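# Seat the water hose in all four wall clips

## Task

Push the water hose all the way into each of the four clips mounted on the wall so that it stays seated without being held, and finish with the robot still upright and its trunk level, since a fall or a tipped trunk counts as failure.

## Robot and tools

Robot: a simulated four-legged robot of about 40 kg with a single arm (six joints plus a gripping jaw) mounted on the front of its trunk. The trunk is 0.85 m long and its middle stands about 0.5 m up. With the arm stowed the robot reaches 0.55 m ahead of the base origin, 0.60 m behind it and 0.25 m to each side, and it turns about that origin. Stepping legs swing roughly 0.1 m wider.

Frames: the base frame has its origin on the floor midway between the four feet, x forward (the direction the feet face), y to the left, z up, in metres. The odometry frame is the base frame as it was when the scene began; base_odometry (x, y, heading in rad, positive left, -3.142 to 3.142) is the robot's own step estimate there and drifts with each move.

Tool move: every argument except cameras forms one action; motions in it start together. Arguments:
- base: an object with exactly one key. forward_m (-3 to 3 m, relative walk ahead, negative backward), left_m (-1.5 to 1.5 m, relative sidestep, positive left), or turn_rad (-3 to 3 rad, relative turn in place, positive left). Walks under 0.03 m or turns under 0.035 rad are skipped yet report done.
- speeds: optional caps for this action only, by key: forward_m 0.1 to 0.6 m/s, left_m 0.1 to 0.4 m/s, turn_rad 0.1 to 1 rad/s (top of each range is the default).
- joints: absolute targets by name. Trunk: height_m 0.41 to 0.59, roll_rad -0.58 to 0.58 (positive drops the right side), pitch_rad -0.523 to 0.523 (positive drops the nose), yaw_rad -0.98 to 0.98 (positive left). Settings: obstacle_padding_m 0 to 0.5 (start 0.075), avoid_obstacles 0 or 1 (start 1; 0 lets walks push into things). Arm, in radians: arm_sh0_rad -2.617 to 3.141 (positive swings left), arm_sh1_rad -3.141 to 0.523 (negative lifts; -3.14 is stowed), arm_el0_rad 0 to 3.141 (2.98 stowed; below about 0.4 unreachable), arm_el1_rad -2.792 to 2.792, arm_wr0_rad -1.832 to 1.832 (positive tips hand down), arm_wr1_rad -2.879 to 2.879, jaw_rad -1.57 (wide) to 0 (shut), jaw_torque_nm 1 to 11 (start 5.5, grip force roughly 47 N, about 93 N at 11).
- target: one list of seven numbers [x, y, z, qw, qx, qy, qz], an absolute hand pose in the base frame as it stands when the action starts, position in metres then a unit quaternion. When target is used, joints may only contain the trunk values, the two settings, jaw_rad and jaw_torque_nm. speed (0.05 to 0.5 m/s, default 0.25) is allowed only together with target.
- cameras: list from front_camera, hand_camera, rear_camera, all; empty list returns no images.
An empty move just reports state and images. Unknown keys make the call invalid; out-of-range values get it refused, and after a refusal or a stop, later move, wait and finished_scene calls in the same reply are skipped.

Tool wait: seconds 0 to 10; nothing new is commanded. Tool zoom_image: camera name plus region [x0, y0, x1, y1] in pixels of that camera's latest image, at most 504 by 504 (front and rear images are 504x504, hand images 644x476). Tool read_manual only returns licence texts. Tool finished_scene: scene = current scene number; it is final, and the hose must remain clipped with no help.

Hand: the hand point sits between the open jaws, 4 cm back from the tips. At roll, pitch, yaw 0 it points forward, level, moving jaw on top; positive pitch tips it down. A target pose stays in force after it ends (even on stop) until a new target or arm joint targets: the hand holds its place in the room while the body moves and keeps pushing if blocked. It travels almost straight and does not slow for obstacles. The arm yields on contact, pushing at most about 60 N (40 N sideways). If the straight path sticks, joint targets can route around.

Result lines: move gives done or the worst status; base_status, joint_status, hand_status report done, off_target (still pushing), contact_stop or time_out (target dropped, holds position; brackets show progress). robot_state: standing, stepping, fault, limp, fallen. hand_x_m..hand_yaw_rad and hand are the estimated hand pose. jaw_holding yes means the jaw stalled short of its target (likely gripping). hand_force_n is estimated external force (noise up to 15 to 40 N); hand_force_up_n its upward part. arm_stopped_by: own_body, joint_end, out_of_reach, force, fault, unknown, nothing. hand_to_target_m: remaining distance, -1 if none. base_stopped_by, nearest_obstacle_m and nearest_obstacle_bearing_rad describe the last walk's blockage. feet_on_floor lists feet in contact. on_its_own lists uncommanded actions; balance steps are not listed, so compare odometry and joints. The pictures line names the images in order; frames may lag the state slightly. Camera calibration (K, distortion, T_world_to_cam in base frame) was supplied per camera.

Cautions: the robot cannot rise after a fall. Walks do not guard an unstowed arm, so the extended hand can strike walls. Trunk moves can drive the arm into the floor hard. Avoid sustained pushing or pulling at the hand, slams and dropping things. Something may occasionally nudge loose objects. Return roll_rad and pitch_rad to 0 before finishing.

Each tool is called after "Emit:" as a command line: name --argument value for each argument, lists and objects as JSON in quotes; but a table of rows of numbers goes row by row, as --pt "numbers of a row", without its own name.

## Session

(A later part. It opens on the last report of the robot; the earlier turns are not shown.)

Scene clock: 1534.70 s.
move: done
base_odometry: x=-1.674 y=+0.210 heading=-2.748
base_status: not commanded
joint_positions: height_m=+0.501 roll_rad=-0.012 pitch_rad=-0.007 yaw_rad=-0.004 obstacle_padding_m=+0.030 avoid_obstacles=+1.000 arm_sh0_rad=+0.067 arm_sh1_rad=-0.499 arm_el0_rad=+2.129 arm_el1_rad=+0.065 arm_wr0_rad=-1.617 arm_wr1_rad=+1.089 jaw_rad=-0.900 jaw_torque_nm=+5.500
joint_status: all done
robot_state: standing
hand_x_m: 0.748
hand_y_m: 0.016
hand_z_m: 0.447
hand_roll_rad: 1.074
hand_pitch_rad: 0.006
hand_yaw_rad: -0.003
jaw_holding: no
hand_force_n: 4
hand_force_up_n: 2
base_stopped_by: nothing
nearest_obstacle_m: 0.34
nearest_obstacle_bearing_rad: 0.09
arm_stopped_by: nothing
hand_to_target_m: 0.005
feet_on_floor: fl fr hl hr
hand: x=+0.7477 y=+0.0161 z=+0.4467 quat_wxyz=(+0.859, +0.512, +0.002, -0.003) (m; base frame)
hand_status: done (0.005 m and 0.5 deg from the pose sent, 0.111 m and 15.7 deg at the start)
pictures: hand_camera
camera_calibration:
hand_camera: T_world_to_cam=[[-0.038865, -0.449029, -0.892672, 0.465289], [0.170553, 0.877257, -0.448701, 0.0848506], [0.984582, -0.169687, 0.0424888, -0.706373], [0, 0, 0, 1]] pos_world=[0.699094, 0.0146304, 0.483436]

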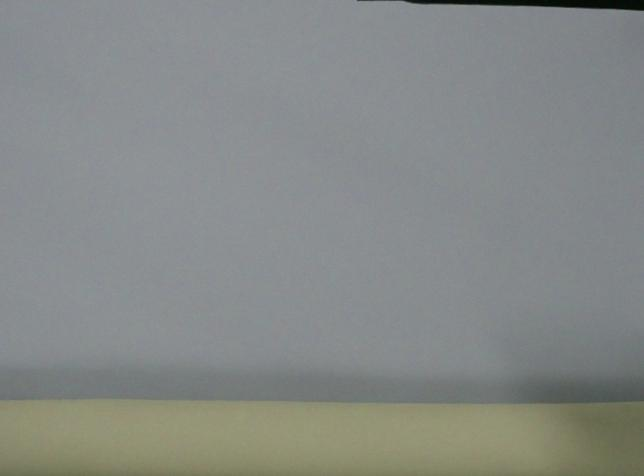

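Emit:
move --target '[0.785, 0.030, 0.441, 0.8577, 0.5141, 0, 0.0]' --speed 0.1 --cameras '["hand_camera","front_camera"]'

Emit:
zoom_image --camera "front_camera" --region '[150, 200, 330, 340]'

Scene clock: 1541.80 s.
move: done
base_odometry: x=-1.674 y=+0.210 heading=-2.748
base_status: not commanded
joint_positions: height_m=+0.501 roll_rad=-0.011 pitch_rad=-0.006 yaw_rad=-0.005 obstacle_padding_m=+0.030 avoid_obstacles=+1.000 arm_sh0_rad=+0.097 arm_sh1_rad=-0.468 arm_el0_rad=+2.016 arm_el1_rad=+0.092 arm_wr0_rad=-1.542 arm_wr1_rad=+1.089 jaw_rad=-0.900 jaw_torque_nm=+5.500
joint_status: not commanded
robot_state: standing
hand_x_m: 0.782
hand_y_m: 0.028
hand_z_m: 0.443
hand_roll_rad: 1.081
hand_pitch_rad: 0.000
hand_yaw_rad: 0.000
jaw_holding: no
hand_force_n: 5
hand_force_up_n: 2
base_stopped_by: nothing
nearest_obstacle_m: 0.34
nearest_obstacle_bearing_rad: 0.09
arm_stopped_by: nothing
hand_to_target_m: 0.005
feet_on_floor: fl fr hl hr
hand: x=+0.7817 y=+0.0277 z=+0.4433 quat_wxyz=(+0.858, +0.514, +0.000, +0.000) (m; base frame)
hand_status: done (0.005 m and 0.1 deg from the pose sent, 0.040 m and 0.5 deg at the start)
pictures: front_camera, hand_camera
camera_calibration:
front_camera: T_world_to_cam=[[-0.0251759, -0.998969, 0.0377721, -0.0188273], [-0.165915, -0.0330846, -0.985585, 0.578645], [0.985819, -0.0310799, -0.164911, -0.257742], [0, 0, 0, 1]] pos_world=[0.349619, -0.00767419, 0.52851]
hand_camera: T_world_to_cam=[[-0.032544, -0.442975, -0.895943, 0.465289], [0.170682, 0.880787, -0.441681, 0.0642121], [0.984789, -0.167296, 0.0469437, -0.739978], [0, 0, 0, 1]] pos_world=[0.732904, 0.0257588, 0.479971]

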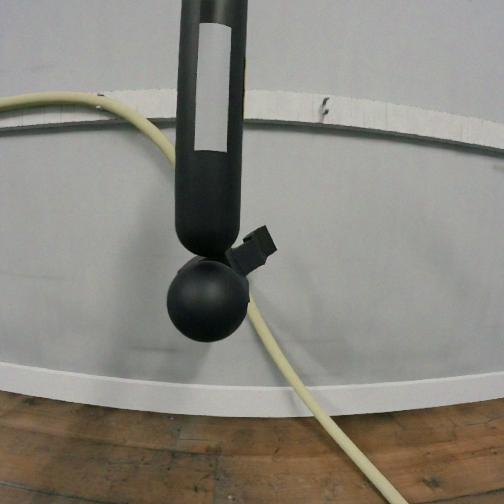

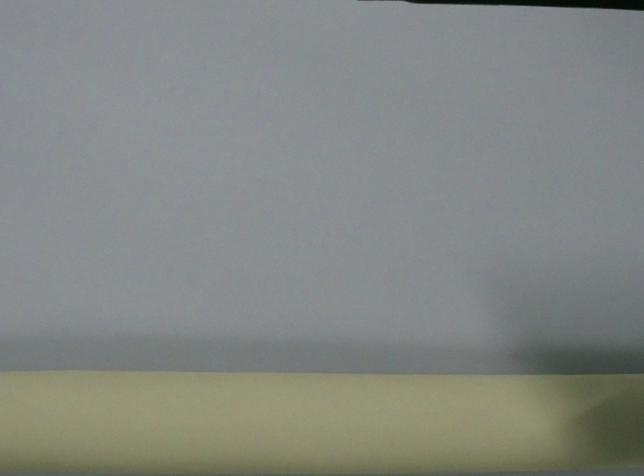

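Scaled by 2.800.

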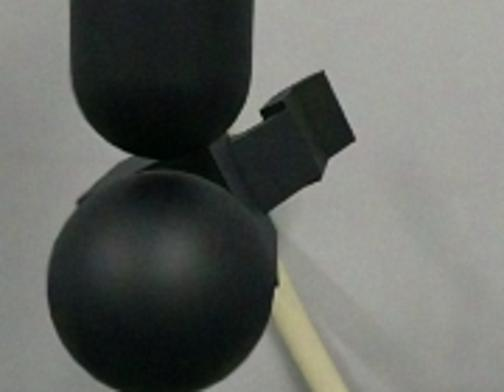

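Emit:
move --target '[0.857, 0.034, 0.438, 0.8577, 0.5141, 0, 0.0]' --speed 0.08 --cameras '["hand_camera"]'

Scene clock: 1549.37 s.
move: done
base_odometry: x=-1.674 y=+0.210 heading=-2.748
base_status: not commanded
joint_positions: height_m=+0.501 roll_rad=-0.011 pitch_rad=-0.007 yaw_rad=-0.005 obstacle_padding_m=+0.030 avoid_obstacles=+1.000 arm_sh0_rad=+0.096 arm_sh1_rad=-0.398 arm_el0_rad=+1.782 arm_el1_rad=+0.094 arm_wr0_rad=-1.375 arm_wr1_rad=+1.078 jaw_rad=-0.900 jaw_torque_nm=+5.500
joint_status: not commanded
robot_state: standing
hand_x_m: 0.849
hand_y_m: 0.033
hand_z_m: 0.441
hand_roll_rad: 1.086
hand_pitch_rad: 0.004
hand_yaw_rad: -0.001
jaw_holding: no
hand_force_n: 7
hand_force_up_n: 2
base_stopped_by: nothing
nearest_obstacle_m: 0.34
nearest_obstacle_bearing_rad: 0.09
arm_stopped_by: nothing
hand_to_target_m: 0.008
feet_on_floor: fl fr hl hr
hand: x=+0.8494 y=+0.0334 z=+0.4407 quat_wxyz=(+0.856, +0.517, +0.001, -0.001) (m; base frame)
hand_status: done (0.008 m and 0.4 deg from the pose sent, 0.076 m and 0.1 deg at the start)
pictures: hand_camera
camera_calibration:
hand_camera: T_world_to_cam=[[-0.0359727, -0.438672, -0.897927, 0.47147], [0.169327, 0.882841, -0.438086, 0.0459844], [0.984903, -0.167802, 0.0425207, -0.803654], [0, 0, 0, 1]] pos_world=[0.800695, 0.0313692, 0.477663]

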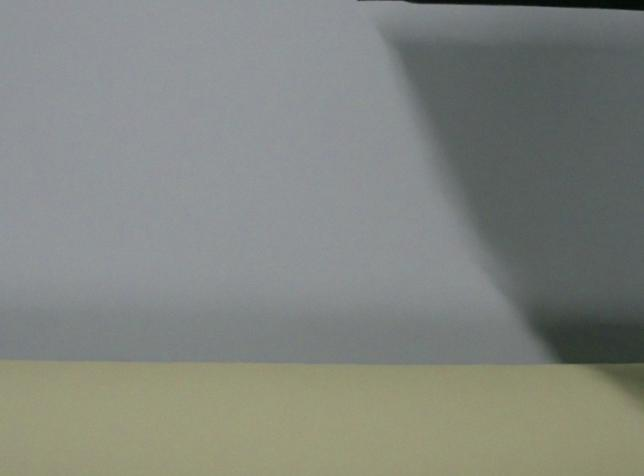

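Emit:
move --joints '{"jaw_rad": 0}' --cameras '["front_camera"]'

Emit:
zoom_image --camera "front_camera" --region '[150, 200, 330, 340]'

Scene clock: 1563.13 s.
move: contact_stop
base_odometry: x=-1.673 y=+0.209 heading=-2.748
base_status: not commanded
joint_positions: height_m=+0.501 roll_rad=-0.010 pitch_rad=-0.007 yaw_rad=-0.004 obstacle_padding_m=+0.030 avoid_obstacles=+1.000 arm_sh0_rad=+0.082 arm_sh1_rad=-0.402 arm_el0_rad=+1.800 arm_el1_rad=+0.104 arm_wr0_rad=-1.389 arm_wr1_rad=+1.076 jaw_rad=-0.235 jaw_torque_nm=+5.500
joint_status: jaw_rad contact_stop (moved +0.665 of +0.900)
robot_state: standing
hand_x_m: 0.844
hand_y_m: 0.022
hand_z_m: 0.440
hand_roll_rad: 1.085
hand_pitch_rad: 0.002
hand_yaw_rad: -0.025
jaw_holding: yes
hand_force_n: 14
hand_force_up_n: 3
base_stopped_by: nothing
nearest_obstacle_m: 0.34
nearest_obstacle_bearing_rad: 0.09
arm_stopped_by: nothing
hand_to_target_m: 0.018
feet_on_floor: fl fr hl hr
hand: x=+0.8436 y=+0.0225 z=+0.4405 quat_wxyz=(+0.856, +0.516, -0.005, -0.011) (m; base frame)
hand_status: not commanded
pictures: front_camera
camera_calibration:
front_camera: T_world_to_cam=[[-0.0240887, -0.999041, 0.036552, -0.0190322], [-0.165035, -0.032087, -0.985766, 0.577371], [0.985993, -0.0297781, -0.164104, -0.251317], [0, 0, 0, 1]] pos_world=[0.342625, -0.0079716, 0.528606]

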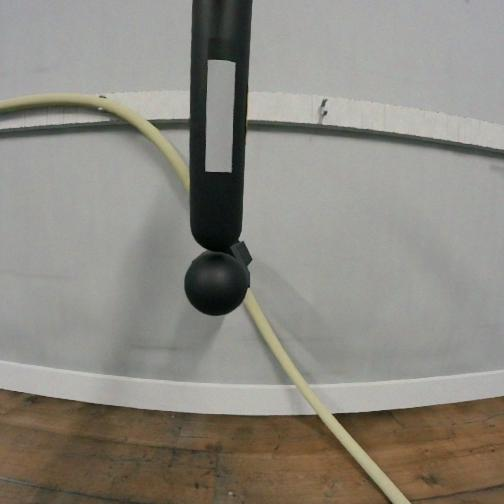

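Scaled by 2.800.

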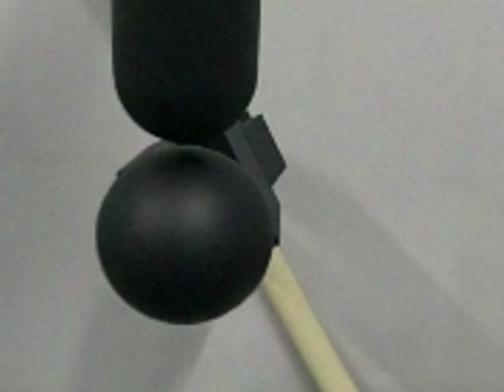

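Emit:
move --target '[0.78, -0.03, 0.60, 0.9689, 0.2474, 0, 0]' --speed 0.12 --cameras '[]'

Emit:
move --target '[0.785, -0.112, 0.757, 1, 0, 0, 0]' --speed 0.12 --cameras '["hand_camera","front_camera"]'

Scene clock: 1573.97 s.
move: contact_stop
base_odometry: x=-1.674 y=+0.209 heading=-2.748
base_status: not commanded
joint_positions: height_m=+0.501 roll_rad=-0.011 pitch_rad=-0.008 yaw_rad=-0.008 obstacle_padding_m=+0.030 avoid_obstacles=+1.000 arm_sh0_rad=-0.123 arm_sh1_rad=-0.939 arm_el0_rad=+2.227 arm_el1_rad=-0.067 arm_wr0_rad=-1.287 arm_wr1_rad=+0.547 jaw_rad=-0.235 jaw_torque_nm=+5.500
joint_status: not commanded
robot_state: standing
hand_x_m: 0.782
hand_y_m: -0.061
hand_z_m: 0.602
hand_roll_rad: 0.519
hand_pitch_rad: -0.007
hand_yaw_rad: -0.066
jaw_holding: yes
hand_force_n: 22
hand_force_up_n: -10
base_stopped_by: nothing
nearest_obstacle_m: 0.34
nearest_obstacle_bearing_rad: 0.09
arm_stopped_by: unknown
hand_to_target_m: 0.030
feet_on_floor: fl fr hl hr
hand: x=+0.7823 y=-0.0608 z=+0.6021 quat_wxyz=(+0.966, +0.256, -0.012, -0.031) (m; base frame)
hand_status: contact_stop (0.030 m and 3.9 deg from the pose sent, 0.180 m and 33.5 deg at the start)
pictures: none
No camera images: "cameras" was empty.

not run: a stop came earlier in this reply.

Emit:
move --target '[0.785, -0.112, 0.757, 1, 0, 0, 0]' --speed 0.12 --cameras '["hand_camera","front_camera"]'

Emit:
zoom_image --camera "front_camera" --region '[250, 40, 410, 140]'

Scene clock: 1584.27 s.
move: off_target
base_odometry: x=-1.674 y=+0.208 heading=-2.748
base_status: not commanded
joint_positions: height_m=+0.501 roll_rad=-0.009 pitch_rad=-0.007 yaw_rad=-0.005 obstacle_padding_m=+0.030 avoid_obstacles=+1.000 arm_sh0_rad=-0.316 arm_sh1_rad=-1.318 arm_el0_rad=+2.203 arm_el1_rad=-0.370 arm_wr0_rad=-0.923 arm_wr1_rad=+0.265 jaw_rad=-0.233 jaw_torque_nm=+5.500
joint_status: not commanded
robot_state: standing
hand_x_m: 0.784
hand_y_m: -0.121
hand_z_m: 0.759
hand_roll_rad: 0.026
hand_pitch_rad: -0.011
hand_yaw_rad: -0.028
jaw_holding: yes
hand_force_n: 8
hand_force_up_n: -3
base_stopped_by: nothing
nearest_obstacle_m: 0.34
nearest_obstacle_bearing_rad: 0.09
arm_stopped_by: nothing
hand_to_target_m: 0.009
feet_on_floor: fl fr hl hr
hand: x=+0.7843 y=-0.1214 z=+0.7594 quat_wxyz=(+1.000, +0.013, -0.006, -0.014) (m; base frame)
hand_status: off_target (0.009 m and 2.3 deg from the pose sent, 0.163 m and 29.9 deg at the start)
pictures: front_camera, hand_camera
camera_calibration:
front_camera: T_world_to_cam=[[-0.0258519, -0.999027, 0.0357283, -0.00303243], [-0.164974, -0.0309866, -0.985811, 0.580931], [0.985959, -0.0313793, -0.164012, -0.268837], [0, 0, 0, 1]] pos_world=[0.360822, 0.00653568, 0.528704]
hand_camera: T_world_to_cam=[[-0.060469, -0.996565, -0.0565804, -0.000796048], [0.183341, 0.0446308, -0.982036, 0.634237], [0.981188, -0.0697562, 0.180012, -0.868256], [0, 0, 0, 1]] pos_world=[0.735593, -0.089666, 0.779095]

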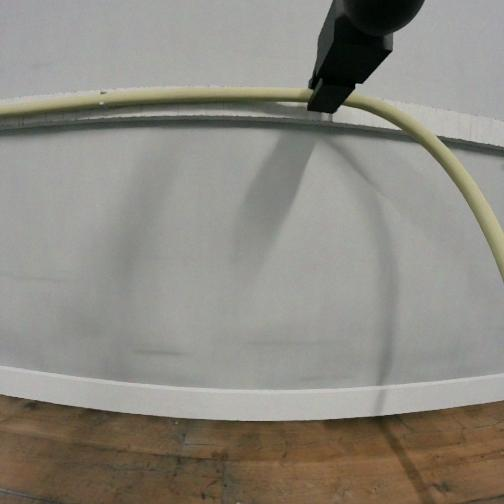

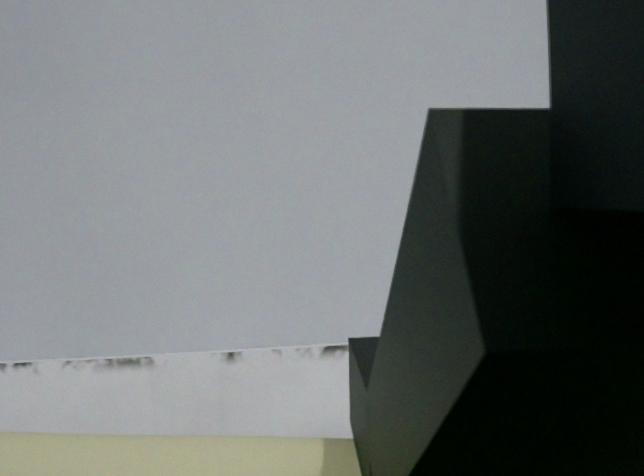

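Scaled by 3.150.

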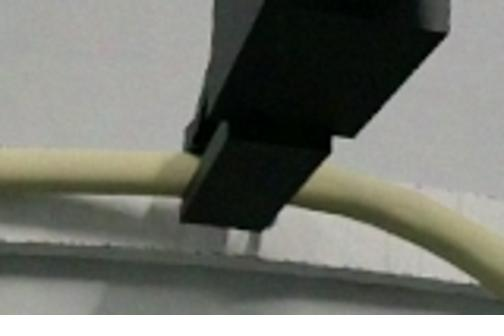

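Emit:
move --target '[0.93, -0.112, 0.757, 1, 0, 0, 0.01]' --speed 0.12 --cameras '["hand_camera","front_camera"]'

Emit:
zoom_image --camera "front_camera" --region '[250, 40, 410, 140]'

Scene clock: 1592.50 s.
move: contact_stop
base_odometry: x=-1.674 y=+0.208 heading=-2.748
base_status: not commanded
joint_positions: height_m=+0.500 roll_rad=-0.006 pitch_rad=-0.008 yaw_rad=+0.000 obstacle_padding_m=+0.030 avoid_obstacles=+1.000 arm_sh0_rad=-0.315 arm_sh1_rad=-1.235 arm_el0_rad=+2.079 arm_el1_rad=-0.404 arm_wr0_rad=-0.879 arm_wr1_rad=+0.308 jaw_rad=-0.235 jaw_torque_nm=+5.500
joint_status: not commanded
robot_state: standing
hand_x_m: 0.815
hand_y_m: -0.125
hand_z_m: 0.762
hand_roll_rad: 0.039
hand_pitch_rad: -0.001
hand_yaw_rad: -0.007
jaw_holding: yes
hand_force_n: 63
hand_force_up_n: 2
base_stopped_by: nothing
nearest_obstacle_m: 0.34
nearest_obstacle_bearing_rad: 0.09
arm_stopped_by: force
hand_to_target_m: 0.116
feet_on_floor: fl fr hl hr
hand: x=+0.8150 y=-0.1255 z=+0.7617 quat_wxyz=(+1.000, +0.019, -0.001, -0.004) (m; base frame)
hand_status: contact_stop (0.116 m and 2.7 deg from the pose sent, 0.146 m and 3.2 deg at the start)
pictures: front_camera, hand_camera
camera_calibration:
front_camera: T_world_to_cam=[[-0.0202936, -0.999258, 0.032748, -0.000757246], [-0.163805, -0.028989, -0.986067, 0.579313], [0.986284, -0.0253751, -0.163095, -0.264081], [0, 0, 0, 1]] pos_world=[0.355337, 0.00933596, 0.528196]
hand_camera: T_world_to_cam=[[-0.0400707, -0.996831, -0.0687194, -0.0102926], [0.172484, 0.0608414, -0.983132, 0.642816], [0.984197, -0.0512478, 0.1695, -0.89127], [0, 0, 0, 1]] pos_world=[0.765897, -0.0950454, 0.782335]

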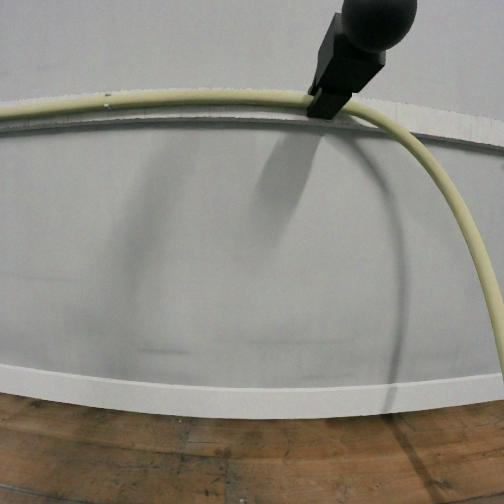

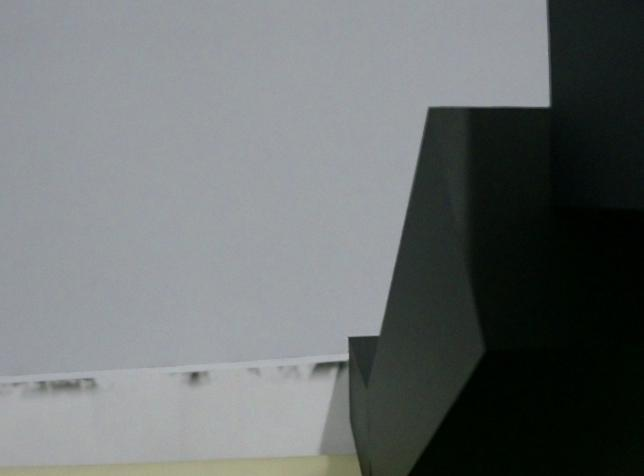

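Scaled by 3.150.

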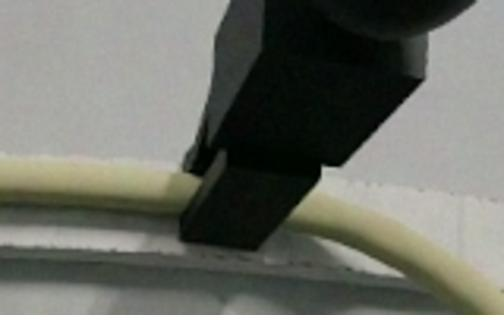

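Emit:
move --target '[0.79, -0.098, 0.757, 1, 0, 0, 0.01]' --speed 0.12 --cameras '["front_camera"]'

Scene clock: 1608.93 s.
move: contact_stop
base_odometry: x=-1.675 y=+0.208 heading=-2.748
base_status: not commanded
joint_positions: height_m=+0.501 roll_rad=-0.010 pitch_rad=-0.008 yaw_rad=-0.005 obstacle_padding_m=+0.030 avoid_obstacles=+1.000 arm_sh0_rad=-0.307 arm_sh1_rad=-1.300 arm_el0_rad=+2.184 arm_el1_rad=-0.368 arm_wr0_rad=-0.906 arm_wr1_rad=+0.280 jaw_rad=-0.234 jaw_torque_nm=+5.500
joint_status: not commanded
robot_state: standing
hand_x_m: 0.790
hand_y_m: -0.119
hand_z_m: 0.756
hand_roll_rad: 0.041
hand_pitch_rad: 0.002
hand_yaw_rad: -0.024
jaw_holding: yes
hand_force_n: 15
hand_force_up_n: -4
base_stopped_by: nothing
nearest_obstacle_m: 0.34
nearest_obstacle_bearing_rad: 0.09
arm_stopped_by: unknown
hand_to_target_m: 0.020
feet_on_floor: fl fr hl hr
hand: x=+0.7898 y=-0.1186 z=+0.7562 quat_wxyz=(+1.000, +0.021, +0.001, -0.012) (m; base frame)
hand_status: contact_stop (0.020 m and 3.5 deg from the pose sent, 0.037 m and 2.7 deg at the start)
pictures: front_camera
camera_calibration:
front_camera: T_world_to_cam=[[-0.0250878, -0.999008, 0.0367947, -0.00362722], [-0.164275, -0.0321861, -0.985889, 0.580788], [0.986095, -0.0307782, -0.163305, -0.267731], [0, 0, 0, 1]] pos_world=[0.359326, 0.00682941, 0.529005]

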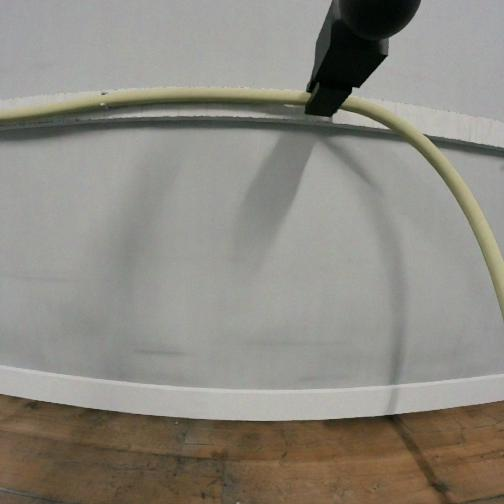

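Emit:
move --target '[0.93, -0.092, 0.757, 1, 0, 0, 0.01]' --speed 0.15 --cameras '["hand_camera","front_camera"]'

Emit:
zoom_image --camera "front_camera" --region '[250, 40, 410, 140]'

Scene clock: 1620.53 s.
move: contact_stop
base_odometry: x=-1.675 y=+0.208 heading=-2.748
base_status: not commanded
joint_positions: height_m=+0.499 roll_rad=-0.005 pitch_rad=-0.009 yaw_rad=-0.002 obstacle_padding_m=+0.030 avoid_obstacles=+1.000 arm_sh0_rad=-0.291 arm_sh1_rad=-1.242 arm_el0_rad=+2.089 arm_el1_rad=-0.362 arm_wr0_rad=-0.873 arm_wr1_rad=+0.282 jaw_rad=-0.235 jaw_torque_nm=+5.500
joint_status: not commanded
robot_state: standing
hand_x_m: 0.815
hand_y_m: -0.120
hand_z_m: 0.762
hand_roll_rad: 0.042
hand_pitch_rad: -0.003
hand_yaw_rad: -0.019
jaw_holding: yes
hand_force_n: 63
hand_force_up_n: 2
base_stopped_by: nothing
nearest_obstacle_m: 0.34
nearest_obstacle_bearing_rad: 0.09
arm_stopped_by: force
hand_to_target_m: 0.119
feet_on_floor: fl fr hl hr
hand: x=+0.8152 y=-0.1202 z=+0.7620 quat_wxyz=(+1.000, +0.021, -0.002, -0.009) (m; base frame)
hand_status: contact_stop (0.119 m and 3.3 deg from the pose sent, 0.143 m and 3.5 deg at the start)
pictures: front_camera, hand_camera
camera_calibration:
front_camera: T_world_to_cam=[[-0.0229987, -0.999231, 0.0317678, -0.00195646], [-0.163565, -0.0275871, -0.986147, 0.57913], [0.986265, -0.0278762, -0.162804, -0.264587], [0, 0, 0, 1]] pos_world=[0.355633, 0.00664589, 0.528093]
hand_camera: T_world_to_cam=[[-0.0512489, -0.996078, -0.0721252, 0.00679012], [0.174553, 0.0621744, -0.982683, 0.64086], [0.983313, -0.0629511, 0.170682, -0.8928], [0, 0, 0, 1]] pos_world=[0.766385, -0.0892843, 0.782637]

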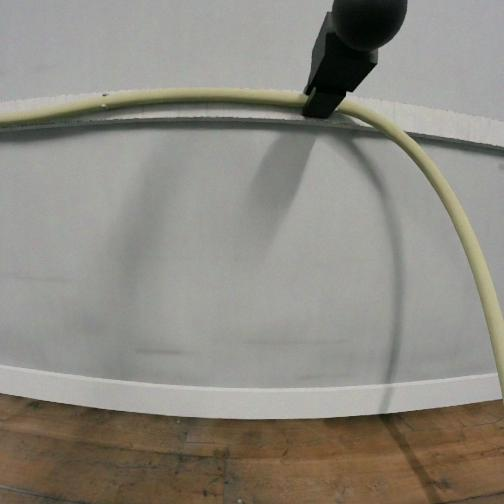

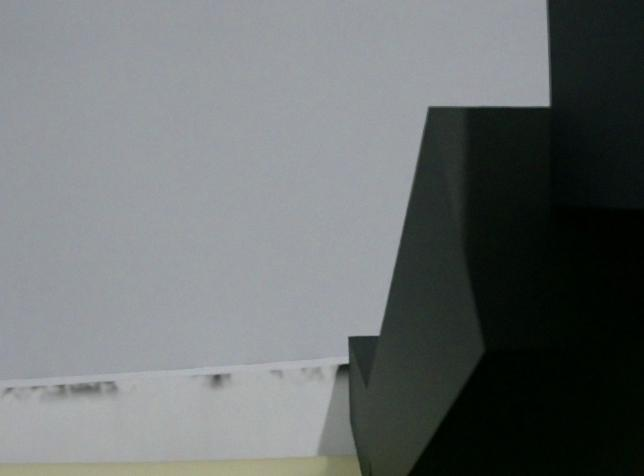

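Scaled by 3.150.

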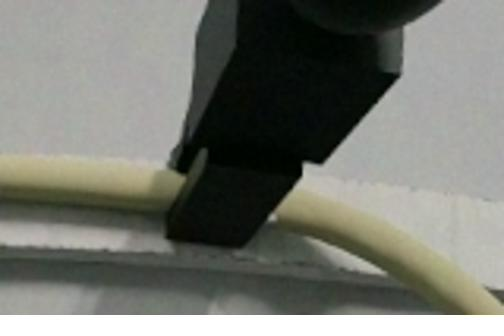

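Emit:
move --target '[0.795, -0.105, 0.757, 1, 0, 0, 0.01]' --speed 0.08 --cameras '["hand_camera","front_camera"]'

Emit:
zoom_image --camera "front_camera" --region '[250, 40, 410, 140]'

Scene clock: 1631.33 s.
move: contact_stop
base_odometry: x=-1.675 y=+0.207 heading=-2.748
base_status: not commanded
joint_positions: height_m=+0.501 roll_rad=-0.009 pitch_rad=-0.007 yaw_rad=-0.007 obstacle_padding_m=+0.030 avoid_obstacles=+1.000 arm_sh0_rad=-0.300 arm_sh1_rad=-1.246 arm_el0_rad=+2.106 arm_el1_rad=-0.388 arm_wr0_rad=-0.903 arm_wr1_rad=+0.291 jaw_rad=-0.235 jaw_torque_nm=+5.500
joint_status: not commanded
robot_state: standing
hand_x_m: 0.811
hand_y_m: -0.121
hand_z_m: 0.760
hand_roll_rad: 0.035
hand_pitch_rad: -0.012
hand_yaw_rad: -0.005
jaw_holding: yes
hand_force_n: 14
hand_force_up_n: 2
base_stopped_by: nothing
nearest_obstacle_m: 0.34
nearest_obstacle_bearing_rad: 0.09
arm_stopped_by: unknown
hand_to_target_m: 0.023
feet_on_floor: fl fr hl hr
hand: x=+0.8113 y=-0.1213 z=+0.7603 quat_wxyz=(+1.000, +0.017, -0.006, -0.003) (m; base frame)
hand_status: contact_stop (0.023 m and 2.5 deg from the pose sent, 0.026 m and 3.3 deg at the start)
pictures: front_camera, hand_camera
camera_calibration:
front_camera: T_world_to_cam=[[-0.0277019, -0.998984, 0.0355337, -0.0030518], [-0.165224, -0.0304825, -0.985785, 0.580536], [0.985867, -0.0331792, -0.164212, -0.265435], [0, 0, 0, 1]] pos_world=[0.357517, 0.00584057, 0.528804]
hand_camera: T_world_to_cam=[[-0.0374886, -0.997192, -0.0648276, -0.0115455], [0.182437, 0.0569532, -0.981567, 0.632077], [0.982503, -0.0486245, 0.17979, -0.893304], [0, 0, 0, 1]] pos_world=[0.761926, -0.0909483, 0.780284]

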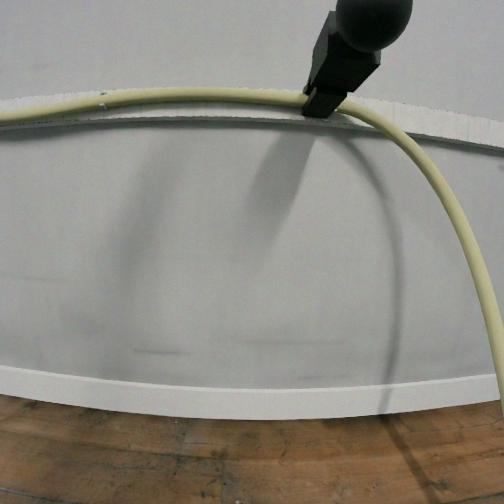

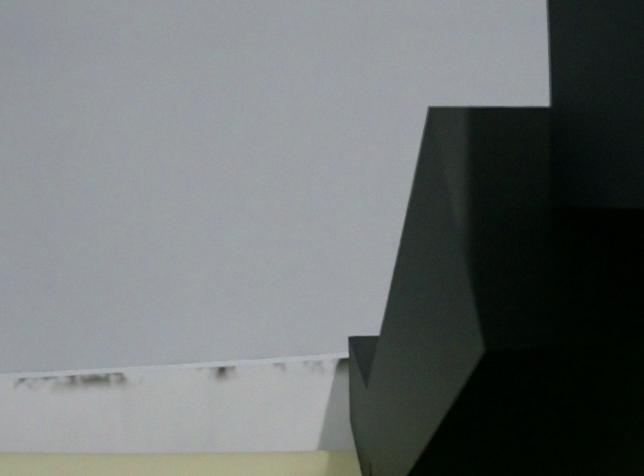

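Scaled by 3.150.

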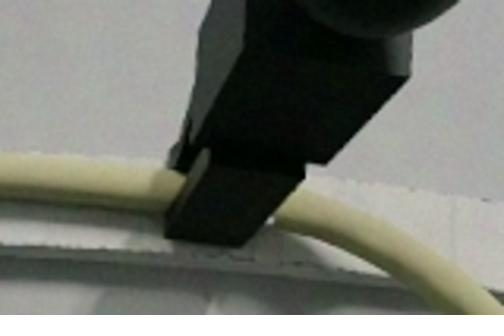

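Emit:
move --target '[0.816, -0.121, 0.757, 1, 0, 0, 0.0]' --joints '{"jaw_rad": -0.45}' --cameras '["front_camera"]'

Emit:
zoom_image --camera "front_camera" --region '[250, 40, 410, 140]'

Scene clock: 1636.90 s.
move: done
base_odometry: x=-1.676 y=+0.207 heading=-2.748
base_status: not commanded
joint_positions: height_m=+0.501 roll_rad=-0.010 pitch_rad=-0.007 yaw_rad=-0.005 obstacle_padding_m=+0.030 avoid_obstacles=+1.000 arm_sh0_rad=-0.302 arm_sh1_rad=-1.241 arm_el0_rad=+2.103 arm_el1_rad=-0.396 arm_wr0_rad=-0.896 arm_wr1_rad=+0.266 jaw_rad=-0.448 jaw_torque_nm=+5.500
joint_status: all done
robot_state: standing
hand_x_m: 0.812
hand_y_m: -0.119
hand_z_m: 0.758
hand_roll_rad: 0.004
hand_pitch_rad: -0.002
hand_yaw_rad: -0.001
jaw_holding: no
hand_force_n: 3
hand_force_up_n: 0
base_stopped_by: nothing
nearest_obstacle_m: 0.34
nearest_obstacle_bearing_rad: 0.09
arm_stopped_by: nothing
hand_to_target_m: 0.004
feet_on_floor: fl fr hl hr
hand: x=+0.8124 y=-0.1194 z=+0.7576 quat_wxyz=(+1.000, +0.002, -0.001, +0.000) (m; base frame)
hand_status: done (0.004 m and 0.2 deg from the pose sent, 0.006 m and 2.1 deg at the start)
pictures: front_camera
camera_calibration:
front_camera: T_world_to_cam=[[-0.0256141, -0.999005, 0.0365034, -0.00291831], [-0.165188, -0.0317837, -0.98575, 0.580575], [0.985929, -0.031279, -0.164209, -0.265528], [0, 0, 0, 1]] pos_world=[0.357621, 0.00723194, 0.528806]

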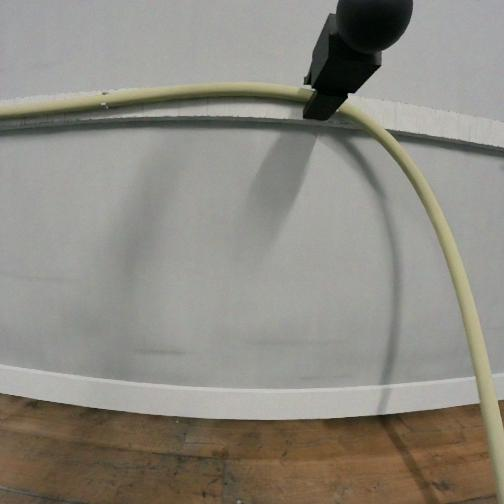

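Scaled by 3.150.

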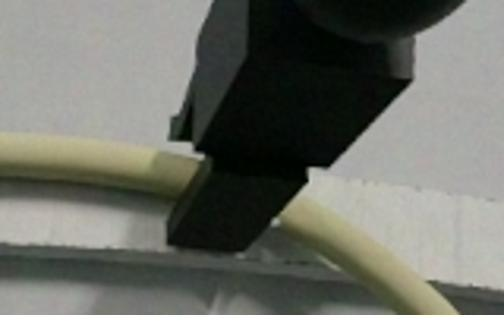

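Emit:
move --target '[0.72, -0.115, 0.752, 1, 0, 0, 0.0]' --speed 0.1 --cameras '["front_camera","hand_camera"]'

Emit:
zoom_image --camera "front_camera" --region '[250, 40, 410, 140]'

Scene clock: 1643.33 s.
move: done
base_odometry: x=-1.677 y=+0.206 heading=-2.748
base_status: not commanded
joint_positions: height_m=+0.501 roll_rad=-0.010 pitch_rad=-0.007 yaw_rad=-0.005 obstacle_padding_m=+0.030 avoid_obstacles=+1.000 arm_sh0_rad=-0.373 arm_sh1_rad=-1.457 arm_el0_rad=+2.391 arm_el1_rad=-0.464 arm_wr0_rad=-0.973 arm_wr1_rad=+0.274 jaw_rad=-0.449 jaw_torque_nm=+5.500
joint_status: not commanded
robot_state: standing
hand_x_m: 0.728
hand_y_m: -0.116
hand_z_m: 0.749
hand_roll_rad: -0.003
hand_pitch_rad: 0.005
hand_yaw_rad: 0.001
jaw_holding: no
hand_force_n: 2
hand_force_up_n: -1
base_stopped_by: nothing
nearest_obstacle_m: 0.34
nearest_obstacle_bearing_rad: 0.09
arm_stopped_by: nothing
hand_to_target_m: 0.009
feet_on_floor: fl fr hl hr
hand: x=+0.7278 y=-0.1156 z=+0.7494 quat_wxyz=(+1.000, -0.002, +0.003, +0.001) (m; base frame)
hand_status: done (0.009 m and 0.4 deg from the pose sent, 0.093 m and 0.2 deg at the start)
pictures: front_camera, hand_camera
camera_calibration:
front_camera: T_world_to_cam=[[-0.025848, -0.999005, 0.0363372, -0.00369732], [-0.165091, -0.0315844, -0.985772, 0.582213], [0.98594, -0.0314792, -0.164111, -0.275168], [0, 0, 0, 1]] pos_world=[0.367321, 0.00603313, 0.528906]
hand_camera: T_world_to_cam=[[-0.0320565, -0.999146, -0.0260758, -0.042939], [0.165475, 0.0204237, -0.986002, 0.647743], [0.985693, -0.0359227, 0.164679, -0.798579], [0, 0, 0, 1]] pos_world=[0.678592, -0.0848187, 0.769066]

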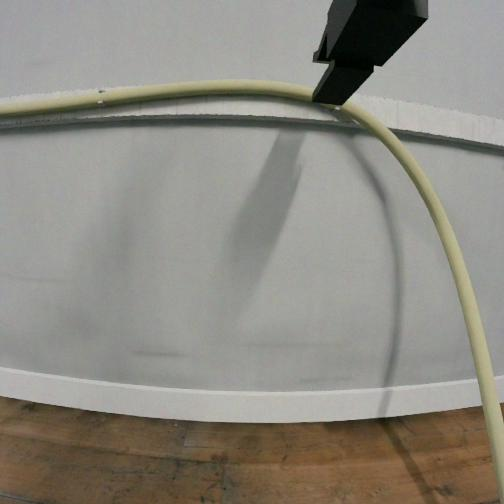

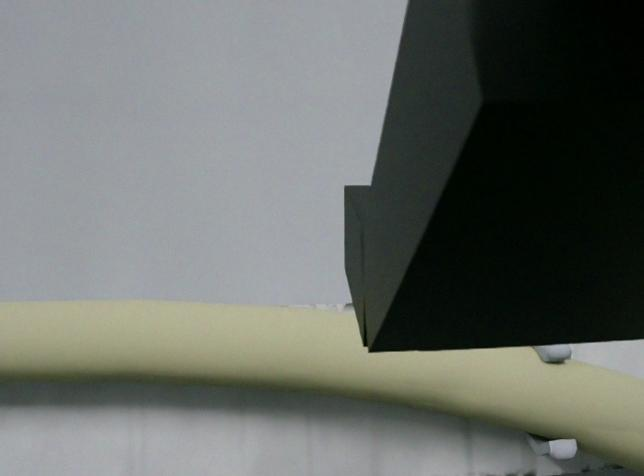

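Scaled by 3.150.

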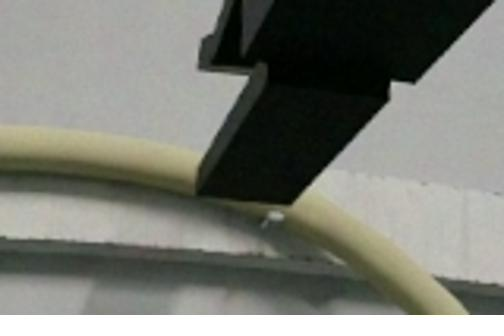

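Emit:
move --target '[0.75, -0.160, 0.757, 1, 0, 0, 0.0]' --joints '{"jaw_rad": 0}' --cameras '["hand_camera"]'

Emit:
move --target '[0.91, -0.160, 0.757, 1, 0, 0, 0.0]' --speed 0.1 --cameras '["front_camera"]'

Emit:
zoom_image --camera "front_camera" --region '[250, 40, 410, 140]'

Scene clock: 1650.30 s.
move: done
base_odometry: x=-1.676 y=+0.206 heading=-2.748
base_status: not commanded
joint_positions: height_m=+0.501 roll_rad=-0.010 pitch_rad=-0.007 yaw_rad=-0.005 obstacle_padding_m=+0.030 avoid_obstacles=+1.000 arm_sh0_rad=-0.464 arm_sh1_rad=-1.384 arm_el0_rad=+2.283 arm_el1_rad=-0.574 arm_wr0_rad=-0.976 arm_wr1_rad=+0.348 jaw_rad=+0.000 jaw_torque_nm=+5.500
joint_status: all done
robot_state: standing
hand_x_m: 0.745
hand_y_m: -0.156
hand_z_m: 0.758
hand_roll_rad: -0.004
hand_pitch_rad: -0.001
hand_yaw_rad: -0.002
jaw_holding: no
hand_force_n: 3
hand_force_up_n: 0
base_stopped_by: nothing
nearest_obstacle_m: 0.34
nearest_obstacle_bearing_rad: 0.09
arm_stopped_by: nothing
hand_to_target_m: 0.007
feet_on_floor: fl fr hl hr
hand: x=+0.7450 y=-0.1559 z=+0.7582 quat_wxyz=(+1.000, -0.002, -0.001, -0.001) (m; base frame)
hand_status: done (0.007 m and 0.3 deg from the pose sent, 0.050 m and 0.4 deg at the start)
pictures: hand_camera
camera_calibration:
hand_camera: T_world_to_cam=[[-0.0354368, -0.999058, -0.0250648, -0.0806777], [0.172111, 0.0186048, -0.984902, 0.648343], [0.98444, -0.0392157, 0.17129, -0.822955], [0, 0, 0, 1]] pos_world=[0.695703, -0.124937, 0.777495]

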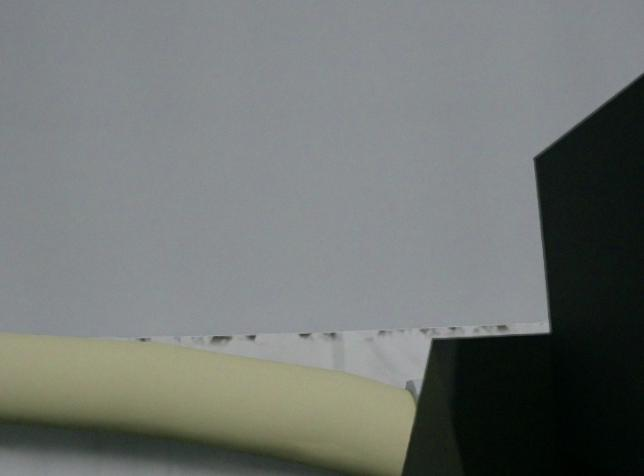

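Scene clock: 1654.17 s.
move: contact_stop
base_odometry: x=-1.676 y=+0.206 heading=-2.748
base_status: not commanded
joint_positions: height_m=+0.500 roll_rad=-0.008 pitch_rad=-0.009 yaw_rad=-0.001 obstacle_padding_m=+0.030 avoid_obstacles=+1.000 arm_sh0_rad=-0.422 arm_sh1_rad=-1.254 arm_el0_rad=+2.110 arm_el1_rad=-0.532 arm_wr0_rad=-0.910 arm_wr1_rad=+0.349 jaw_rad=+0.000 jaw_torque_nm=+5.500
joint_status: not commanded
robot_state: standing
hand_x_m: 0.792
hand_y_m: -0.162
hand_z_m: 0.759
hand_roll_rad: 0.004
hand_pitch_rad: 0.009
hand_yaw_rad: -0.010
jaw_holding: no
hand_force_n: 63
hand_force_up_n: 0
base_stopped_by: nothing
nearest_obstacle_m: 0.34
nearest_obstacle_bearing_rad: 0.09
arm_stopped_by: force
hand_to_target_m: 0.118
feet_on_floor: fl fr hl hr
hand: x=+0.7923 y=-0.1617 z=+0.7586 quat_wxyz=(+1.000, +0.002, +0.005, -0.005) (m; base frame)
hand_status: contact_stop (0.118 m and 0.8 deg from the pose sent, 0.165 m and 0.3 deg at the start)
pictures: front_camera
camera_calibration:
front_camera: T_world_to_cam=[[-0.0211741, -0.999169, 0.0348135, 0.00199854], [-0.16369, -0.0308868, -0.986028, 0.580102], [0.986285, -0.0265768, -0.1629, -0.266593], [0, 0, 0, 1]] pos_world=[0.357936, 0.0128292, 0.5285]

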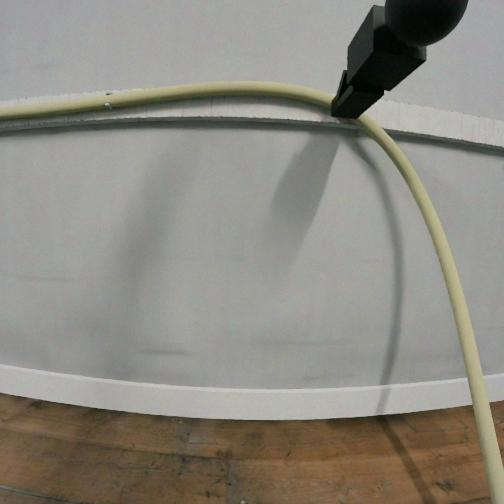

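Scaled by 3.150.

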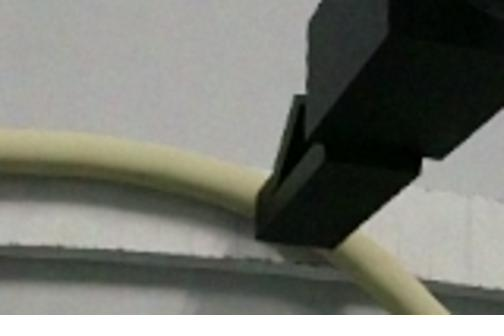

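Emit:
move --target '[0.65, -0.12, 0.78, 1, 0, 0, 0.0]' --speed 0.15 --cameras '["front_camera","hand_camera"]'

Emit:
zoom_image --camera "front_camera" --region '[270, 50, 400, 140]'

Emit:
move --joints '{"arm_sh0_rad": 0, "arm_sh1_rad": -2.2, "arm_el0_rad": 2.7, "arm_el1_rad": 0, "arm_wr0_rad": -0.5, "arm_wr1_rad": 0}' --cameras '[]'

Emit:
move --base '{"forward_m": -0.35}' --speeds '{"forward_m": 0.25}' --cameras '["front_camera"]'

Scene clock: 1667.93 s.
move: done
base_odometry: x=-1.678 y=+0.206 heading=-2.748
base_status: not commanded
joint_positions: height_m=+0.501 roll_rad=-0.010 pitch_rad=-0.007 yaw_rad=-0.006 obstacle_padding_m=+0.030 avoid_obstacles=+1.000 arm_sh0_rad=-0.502 arm_sh1_rad=-1.755 arm_el0_rad=+2.584 arm_el1_rad=-0.659 arm_wr0_rad=-0.934 arm_wr1_rad=+0.434 jaw_rad=+0.000 jaw_torque_nm=+5.500
joint_status: not commanded
robot_state: standing
hand_x_m: 0.657
hand_y_m: -0.120
hand_z_m: 0.779
hand_roll_rad: 0.000
hand_pitch_rad: 0.002
hand_yaw_rad: 0.007
jaw_holding: no
hand_force_n: 2
hand_force_up_n: 0
base_stopped_by: nothing
nearest_obstacle_m: 0.34
nearest_obstacle_bearing_rad: 0.09
arm_stopped_by: nothing
hand_to_target_m: 0.008
feet_on_floor: fl fr hl hr
hand: x=+0.6567 y=-0.1198 z=+0.7790 quat_wxyz=(+1.000, +0.000, +0.001, +0.004) (m; base frame)
hand_status: done (0.008 m and 0.4 deg from the pose sent, 0.150 m and 0.8 deg at the start)
pictures: front_camera, hand_camera
camera_calibration:
front_camera: T_world_to_cam=[[-0.0261431, -0.998973, 0.0369959, -0.00543719], [-0.165121, -0.0321849, -0.985748, 0.584056], [0.985927, -0.0318793, -0.16411, -0.286556], [0, 0, 0, 1]] pos_world=[0.378821, 0.00423101, 0.528907]
hand_camera: T_world_to_cam=[[-0.0259517, -0.999247, -0.0288433, -0.0505332], [0.168923, 0.0240546, -0.985336, 0.686364], [0.985288, -0.0304435, 0.168171, -0.735179], [0, 0, 0, 1]] pos_world=[0.607109, -0.0893867, 0.798477]

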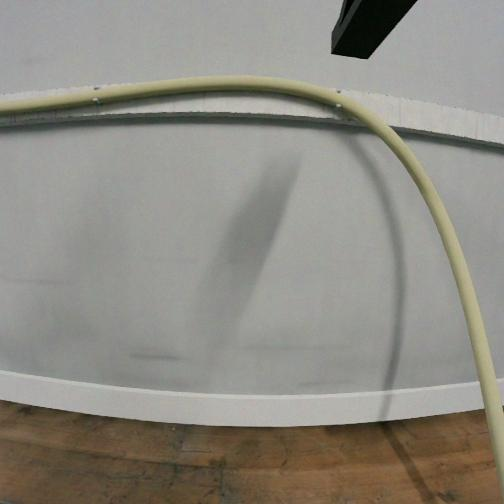

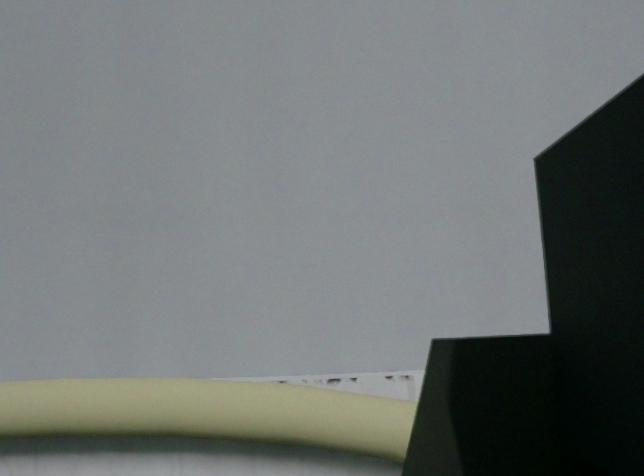

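Scaled by 3.877.

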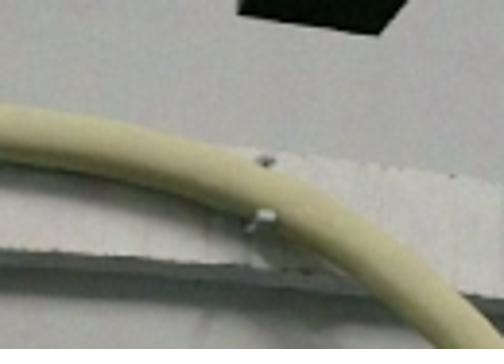

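Scene clock: 1669.47 s.
move: done
base_odometry: x=-1.678 y=+0.206 heading=-2.748
base_status: not commanded
joint_positions: height_m=+0.501 roll_rad=-0.010 pitch_rad=-0.007 yaw_rad=-0.005 obstacle_padding_m=+0.030 avoid_obstacles=+1.000 arm_sh0_rad=-0.010 arm_sh1_rad=-2.193 arm_el0_rad=+2.694 arm_el1_rad=-0.004 arm_wr0_rad=-0.504 arm_wr1_rad=+0.006 jaw_rad=+0.000 jaw_torque_nm=+5.500
joint_status: all done
robot_state: standing
hand_x_m: 0.627
hand_y_m: -0.006
hand_z_m: 0.841
hand_roll_rad: -0.007
hand_pitch_rad: -0.010
hand_yaw_rad: -0.013
jaw_holding: no
hand_force_n: 4
hand_force_up_n: 0
base_stopped_by: nothing
nearest_obstacle_m: 0.34
nearest_obstacle_bearing_rad: 0.09
arm_stopped_by: nothing
hand_to_target_m: -1.000
feet_on_floor: fl fr hl hr
hand: x=+0.6270 y=-0.0057 z=+0.8411 quat_wxyz=(+1.000, -0.003, -0.005, -0.006) (m; base frame)
hand_status: not commanded
pictures: none
No camera images: "cameras" was empty.

Scene clock: 1672.37 s.
move: done
base_odometry: x=-1.358 y=+0.340 heading=-2.745
base_status: done
joint_positions: height_m=+0.501 roll_rad=-0.007 pitch_rad=-0.024 yaw_rad=-0.009 obstacle_padding_m=+0.030 avoid_obstacles=+1.000 arm_sh0_rad=+0.002 arm_sh1_rad=-2.200 arm_el0_rad=+2.700 arm_el1_rad=-0.001 arm_wr0_rad=-0.499 arm_wr1_rad=+0.005 jaw_rad=+0.000 jaw_torque_nm=+5.500
joint_status: not commanded
robot_state: standing
hand_x_m: 0.625
hand_y_m: -0.002
hand_z_m: 0.851
hand_roll_rad: -0.002
hand_pitch_rad: -0.024
hand_yaw_rad: -0.007
jaw_holding: no
hand_force_n: 3
hand_force_up_n: -1
base_stopped_by: nothing
nearest_obstacle_m: 0.32
nearest_obstacle_bearing_rad: -0.41
arm_stopped_by: nothing
hand_to_target_m: -1.000
feet_on_floor: fl fr hl hr
hand: x=+0.6245 y=-0.0023 z=+0.8513 quat_wxyz=(+1.000, -0.001, -0.012, -0.004) (m; base frame)
hand_status: not commanded
pictures: front_camera
camera_calibration:
front_camera: T_world_to_cam=[[-0.0301124, -0.998975, 0.0338069, -0.00974544], [-0.148235, -0.028985, -0.988527, 0.589176], [0.988494, -0.0347783, -0.147211, -0.310314], [0, 0, 0, 1]] pos_world=[0.393787, -0.00345035, 0.537065]

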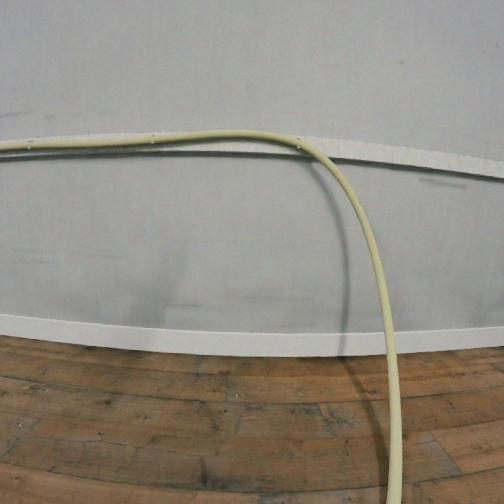

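Emit:
zoom_image --camera "front_camera" --region '[0, 110, 160, 180]'

Emit:
move --base '{"forward_m": -0.6}' --cameras '["front_camera"]'

Emit:
zoom_image --camera "front_camera" --region '[0, 140, 160, 210]'

Emit:
zoom_image --camera "front_camera" --region '[160, 130, 320, 210]'

Scaled by 3.150.

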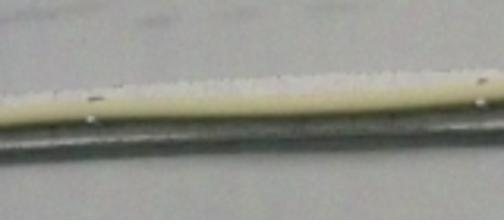

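Scene clock: 1681.57 s.
move: done
base_odometry: x=-0.807 y=+0.571 heading=-2.746
base_status: done
joint_positions: height_m=+0.501 roll_rad=-0.022 pitch_rad=-0.009 yaw_rad=+0.000 obstacle_padding_m=+0.030 avoid_obstacles=+1.000 arm_sh0_rad=+0.000 arm_sh1_rad=-2.203 arm_el0_rad=+2.700 arm_el1_rad=+0.000 arm_wr0_rad=-0.500 arm_wr1_rad=+0.005 jaw_rad=+0.000 jaw_torque_nm=+5.500
joint_status: not commanded
robot_state: standing
hand_x_m: 0.624
hand_y_m: 0.002
hand_z_m: 0.842
hand_roll_rad: -0.016
hand_pitch_rad: -0.012
hand_yaw_rad: 0.000
jaw_holding: no
hand_force_n: 3
hand_force_up_n: 0
base_stopped_by: nothing
nearest_obstacle_m: 0.95
nearest_obstacle_bearing_rad: -0.26
arm_stopped_by: nothing
hand_to_target_m: -1.000
feet_on_floor: fl fr hl hr
hand: x=+0.6245 y=+0.0020 z=+0.8418 quat_wxyz=(+1.000, -0.008, -0.006, +0.000) (m; base frame)
hand_status: not commanded
pictures: front_camera
camera_calibration:
front_camera: T_world_to_cam=[[-0.0203931, -0.998622, 0.0483567, -0.0225056], [-0.163165, -0.0443941, -0.9856, 0.585492], [0.986388, -0.0279895, -0.162035, -0.298226], [0, 0, 0, 1]] pos_world=[0.38924, -0.0048294, 0.529826]

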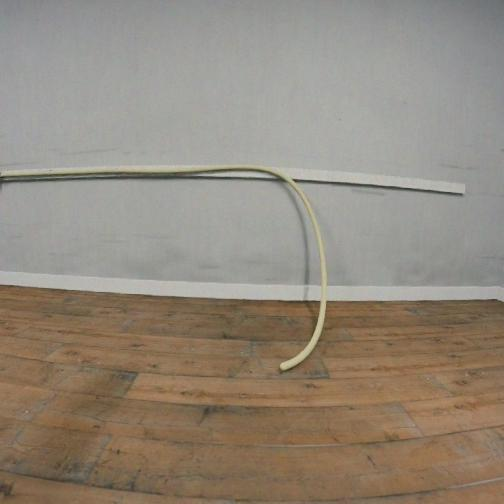

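Scaled by 3.150.

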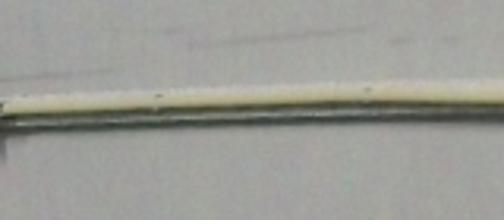

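Scaled by 3.150.

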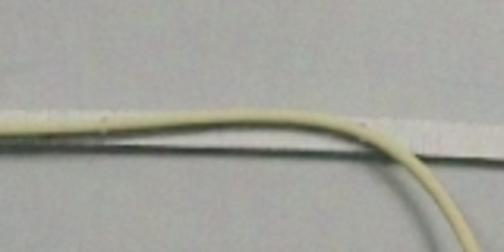

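Emit:
finished_scene --scene 1

The scene is finished: the task was done.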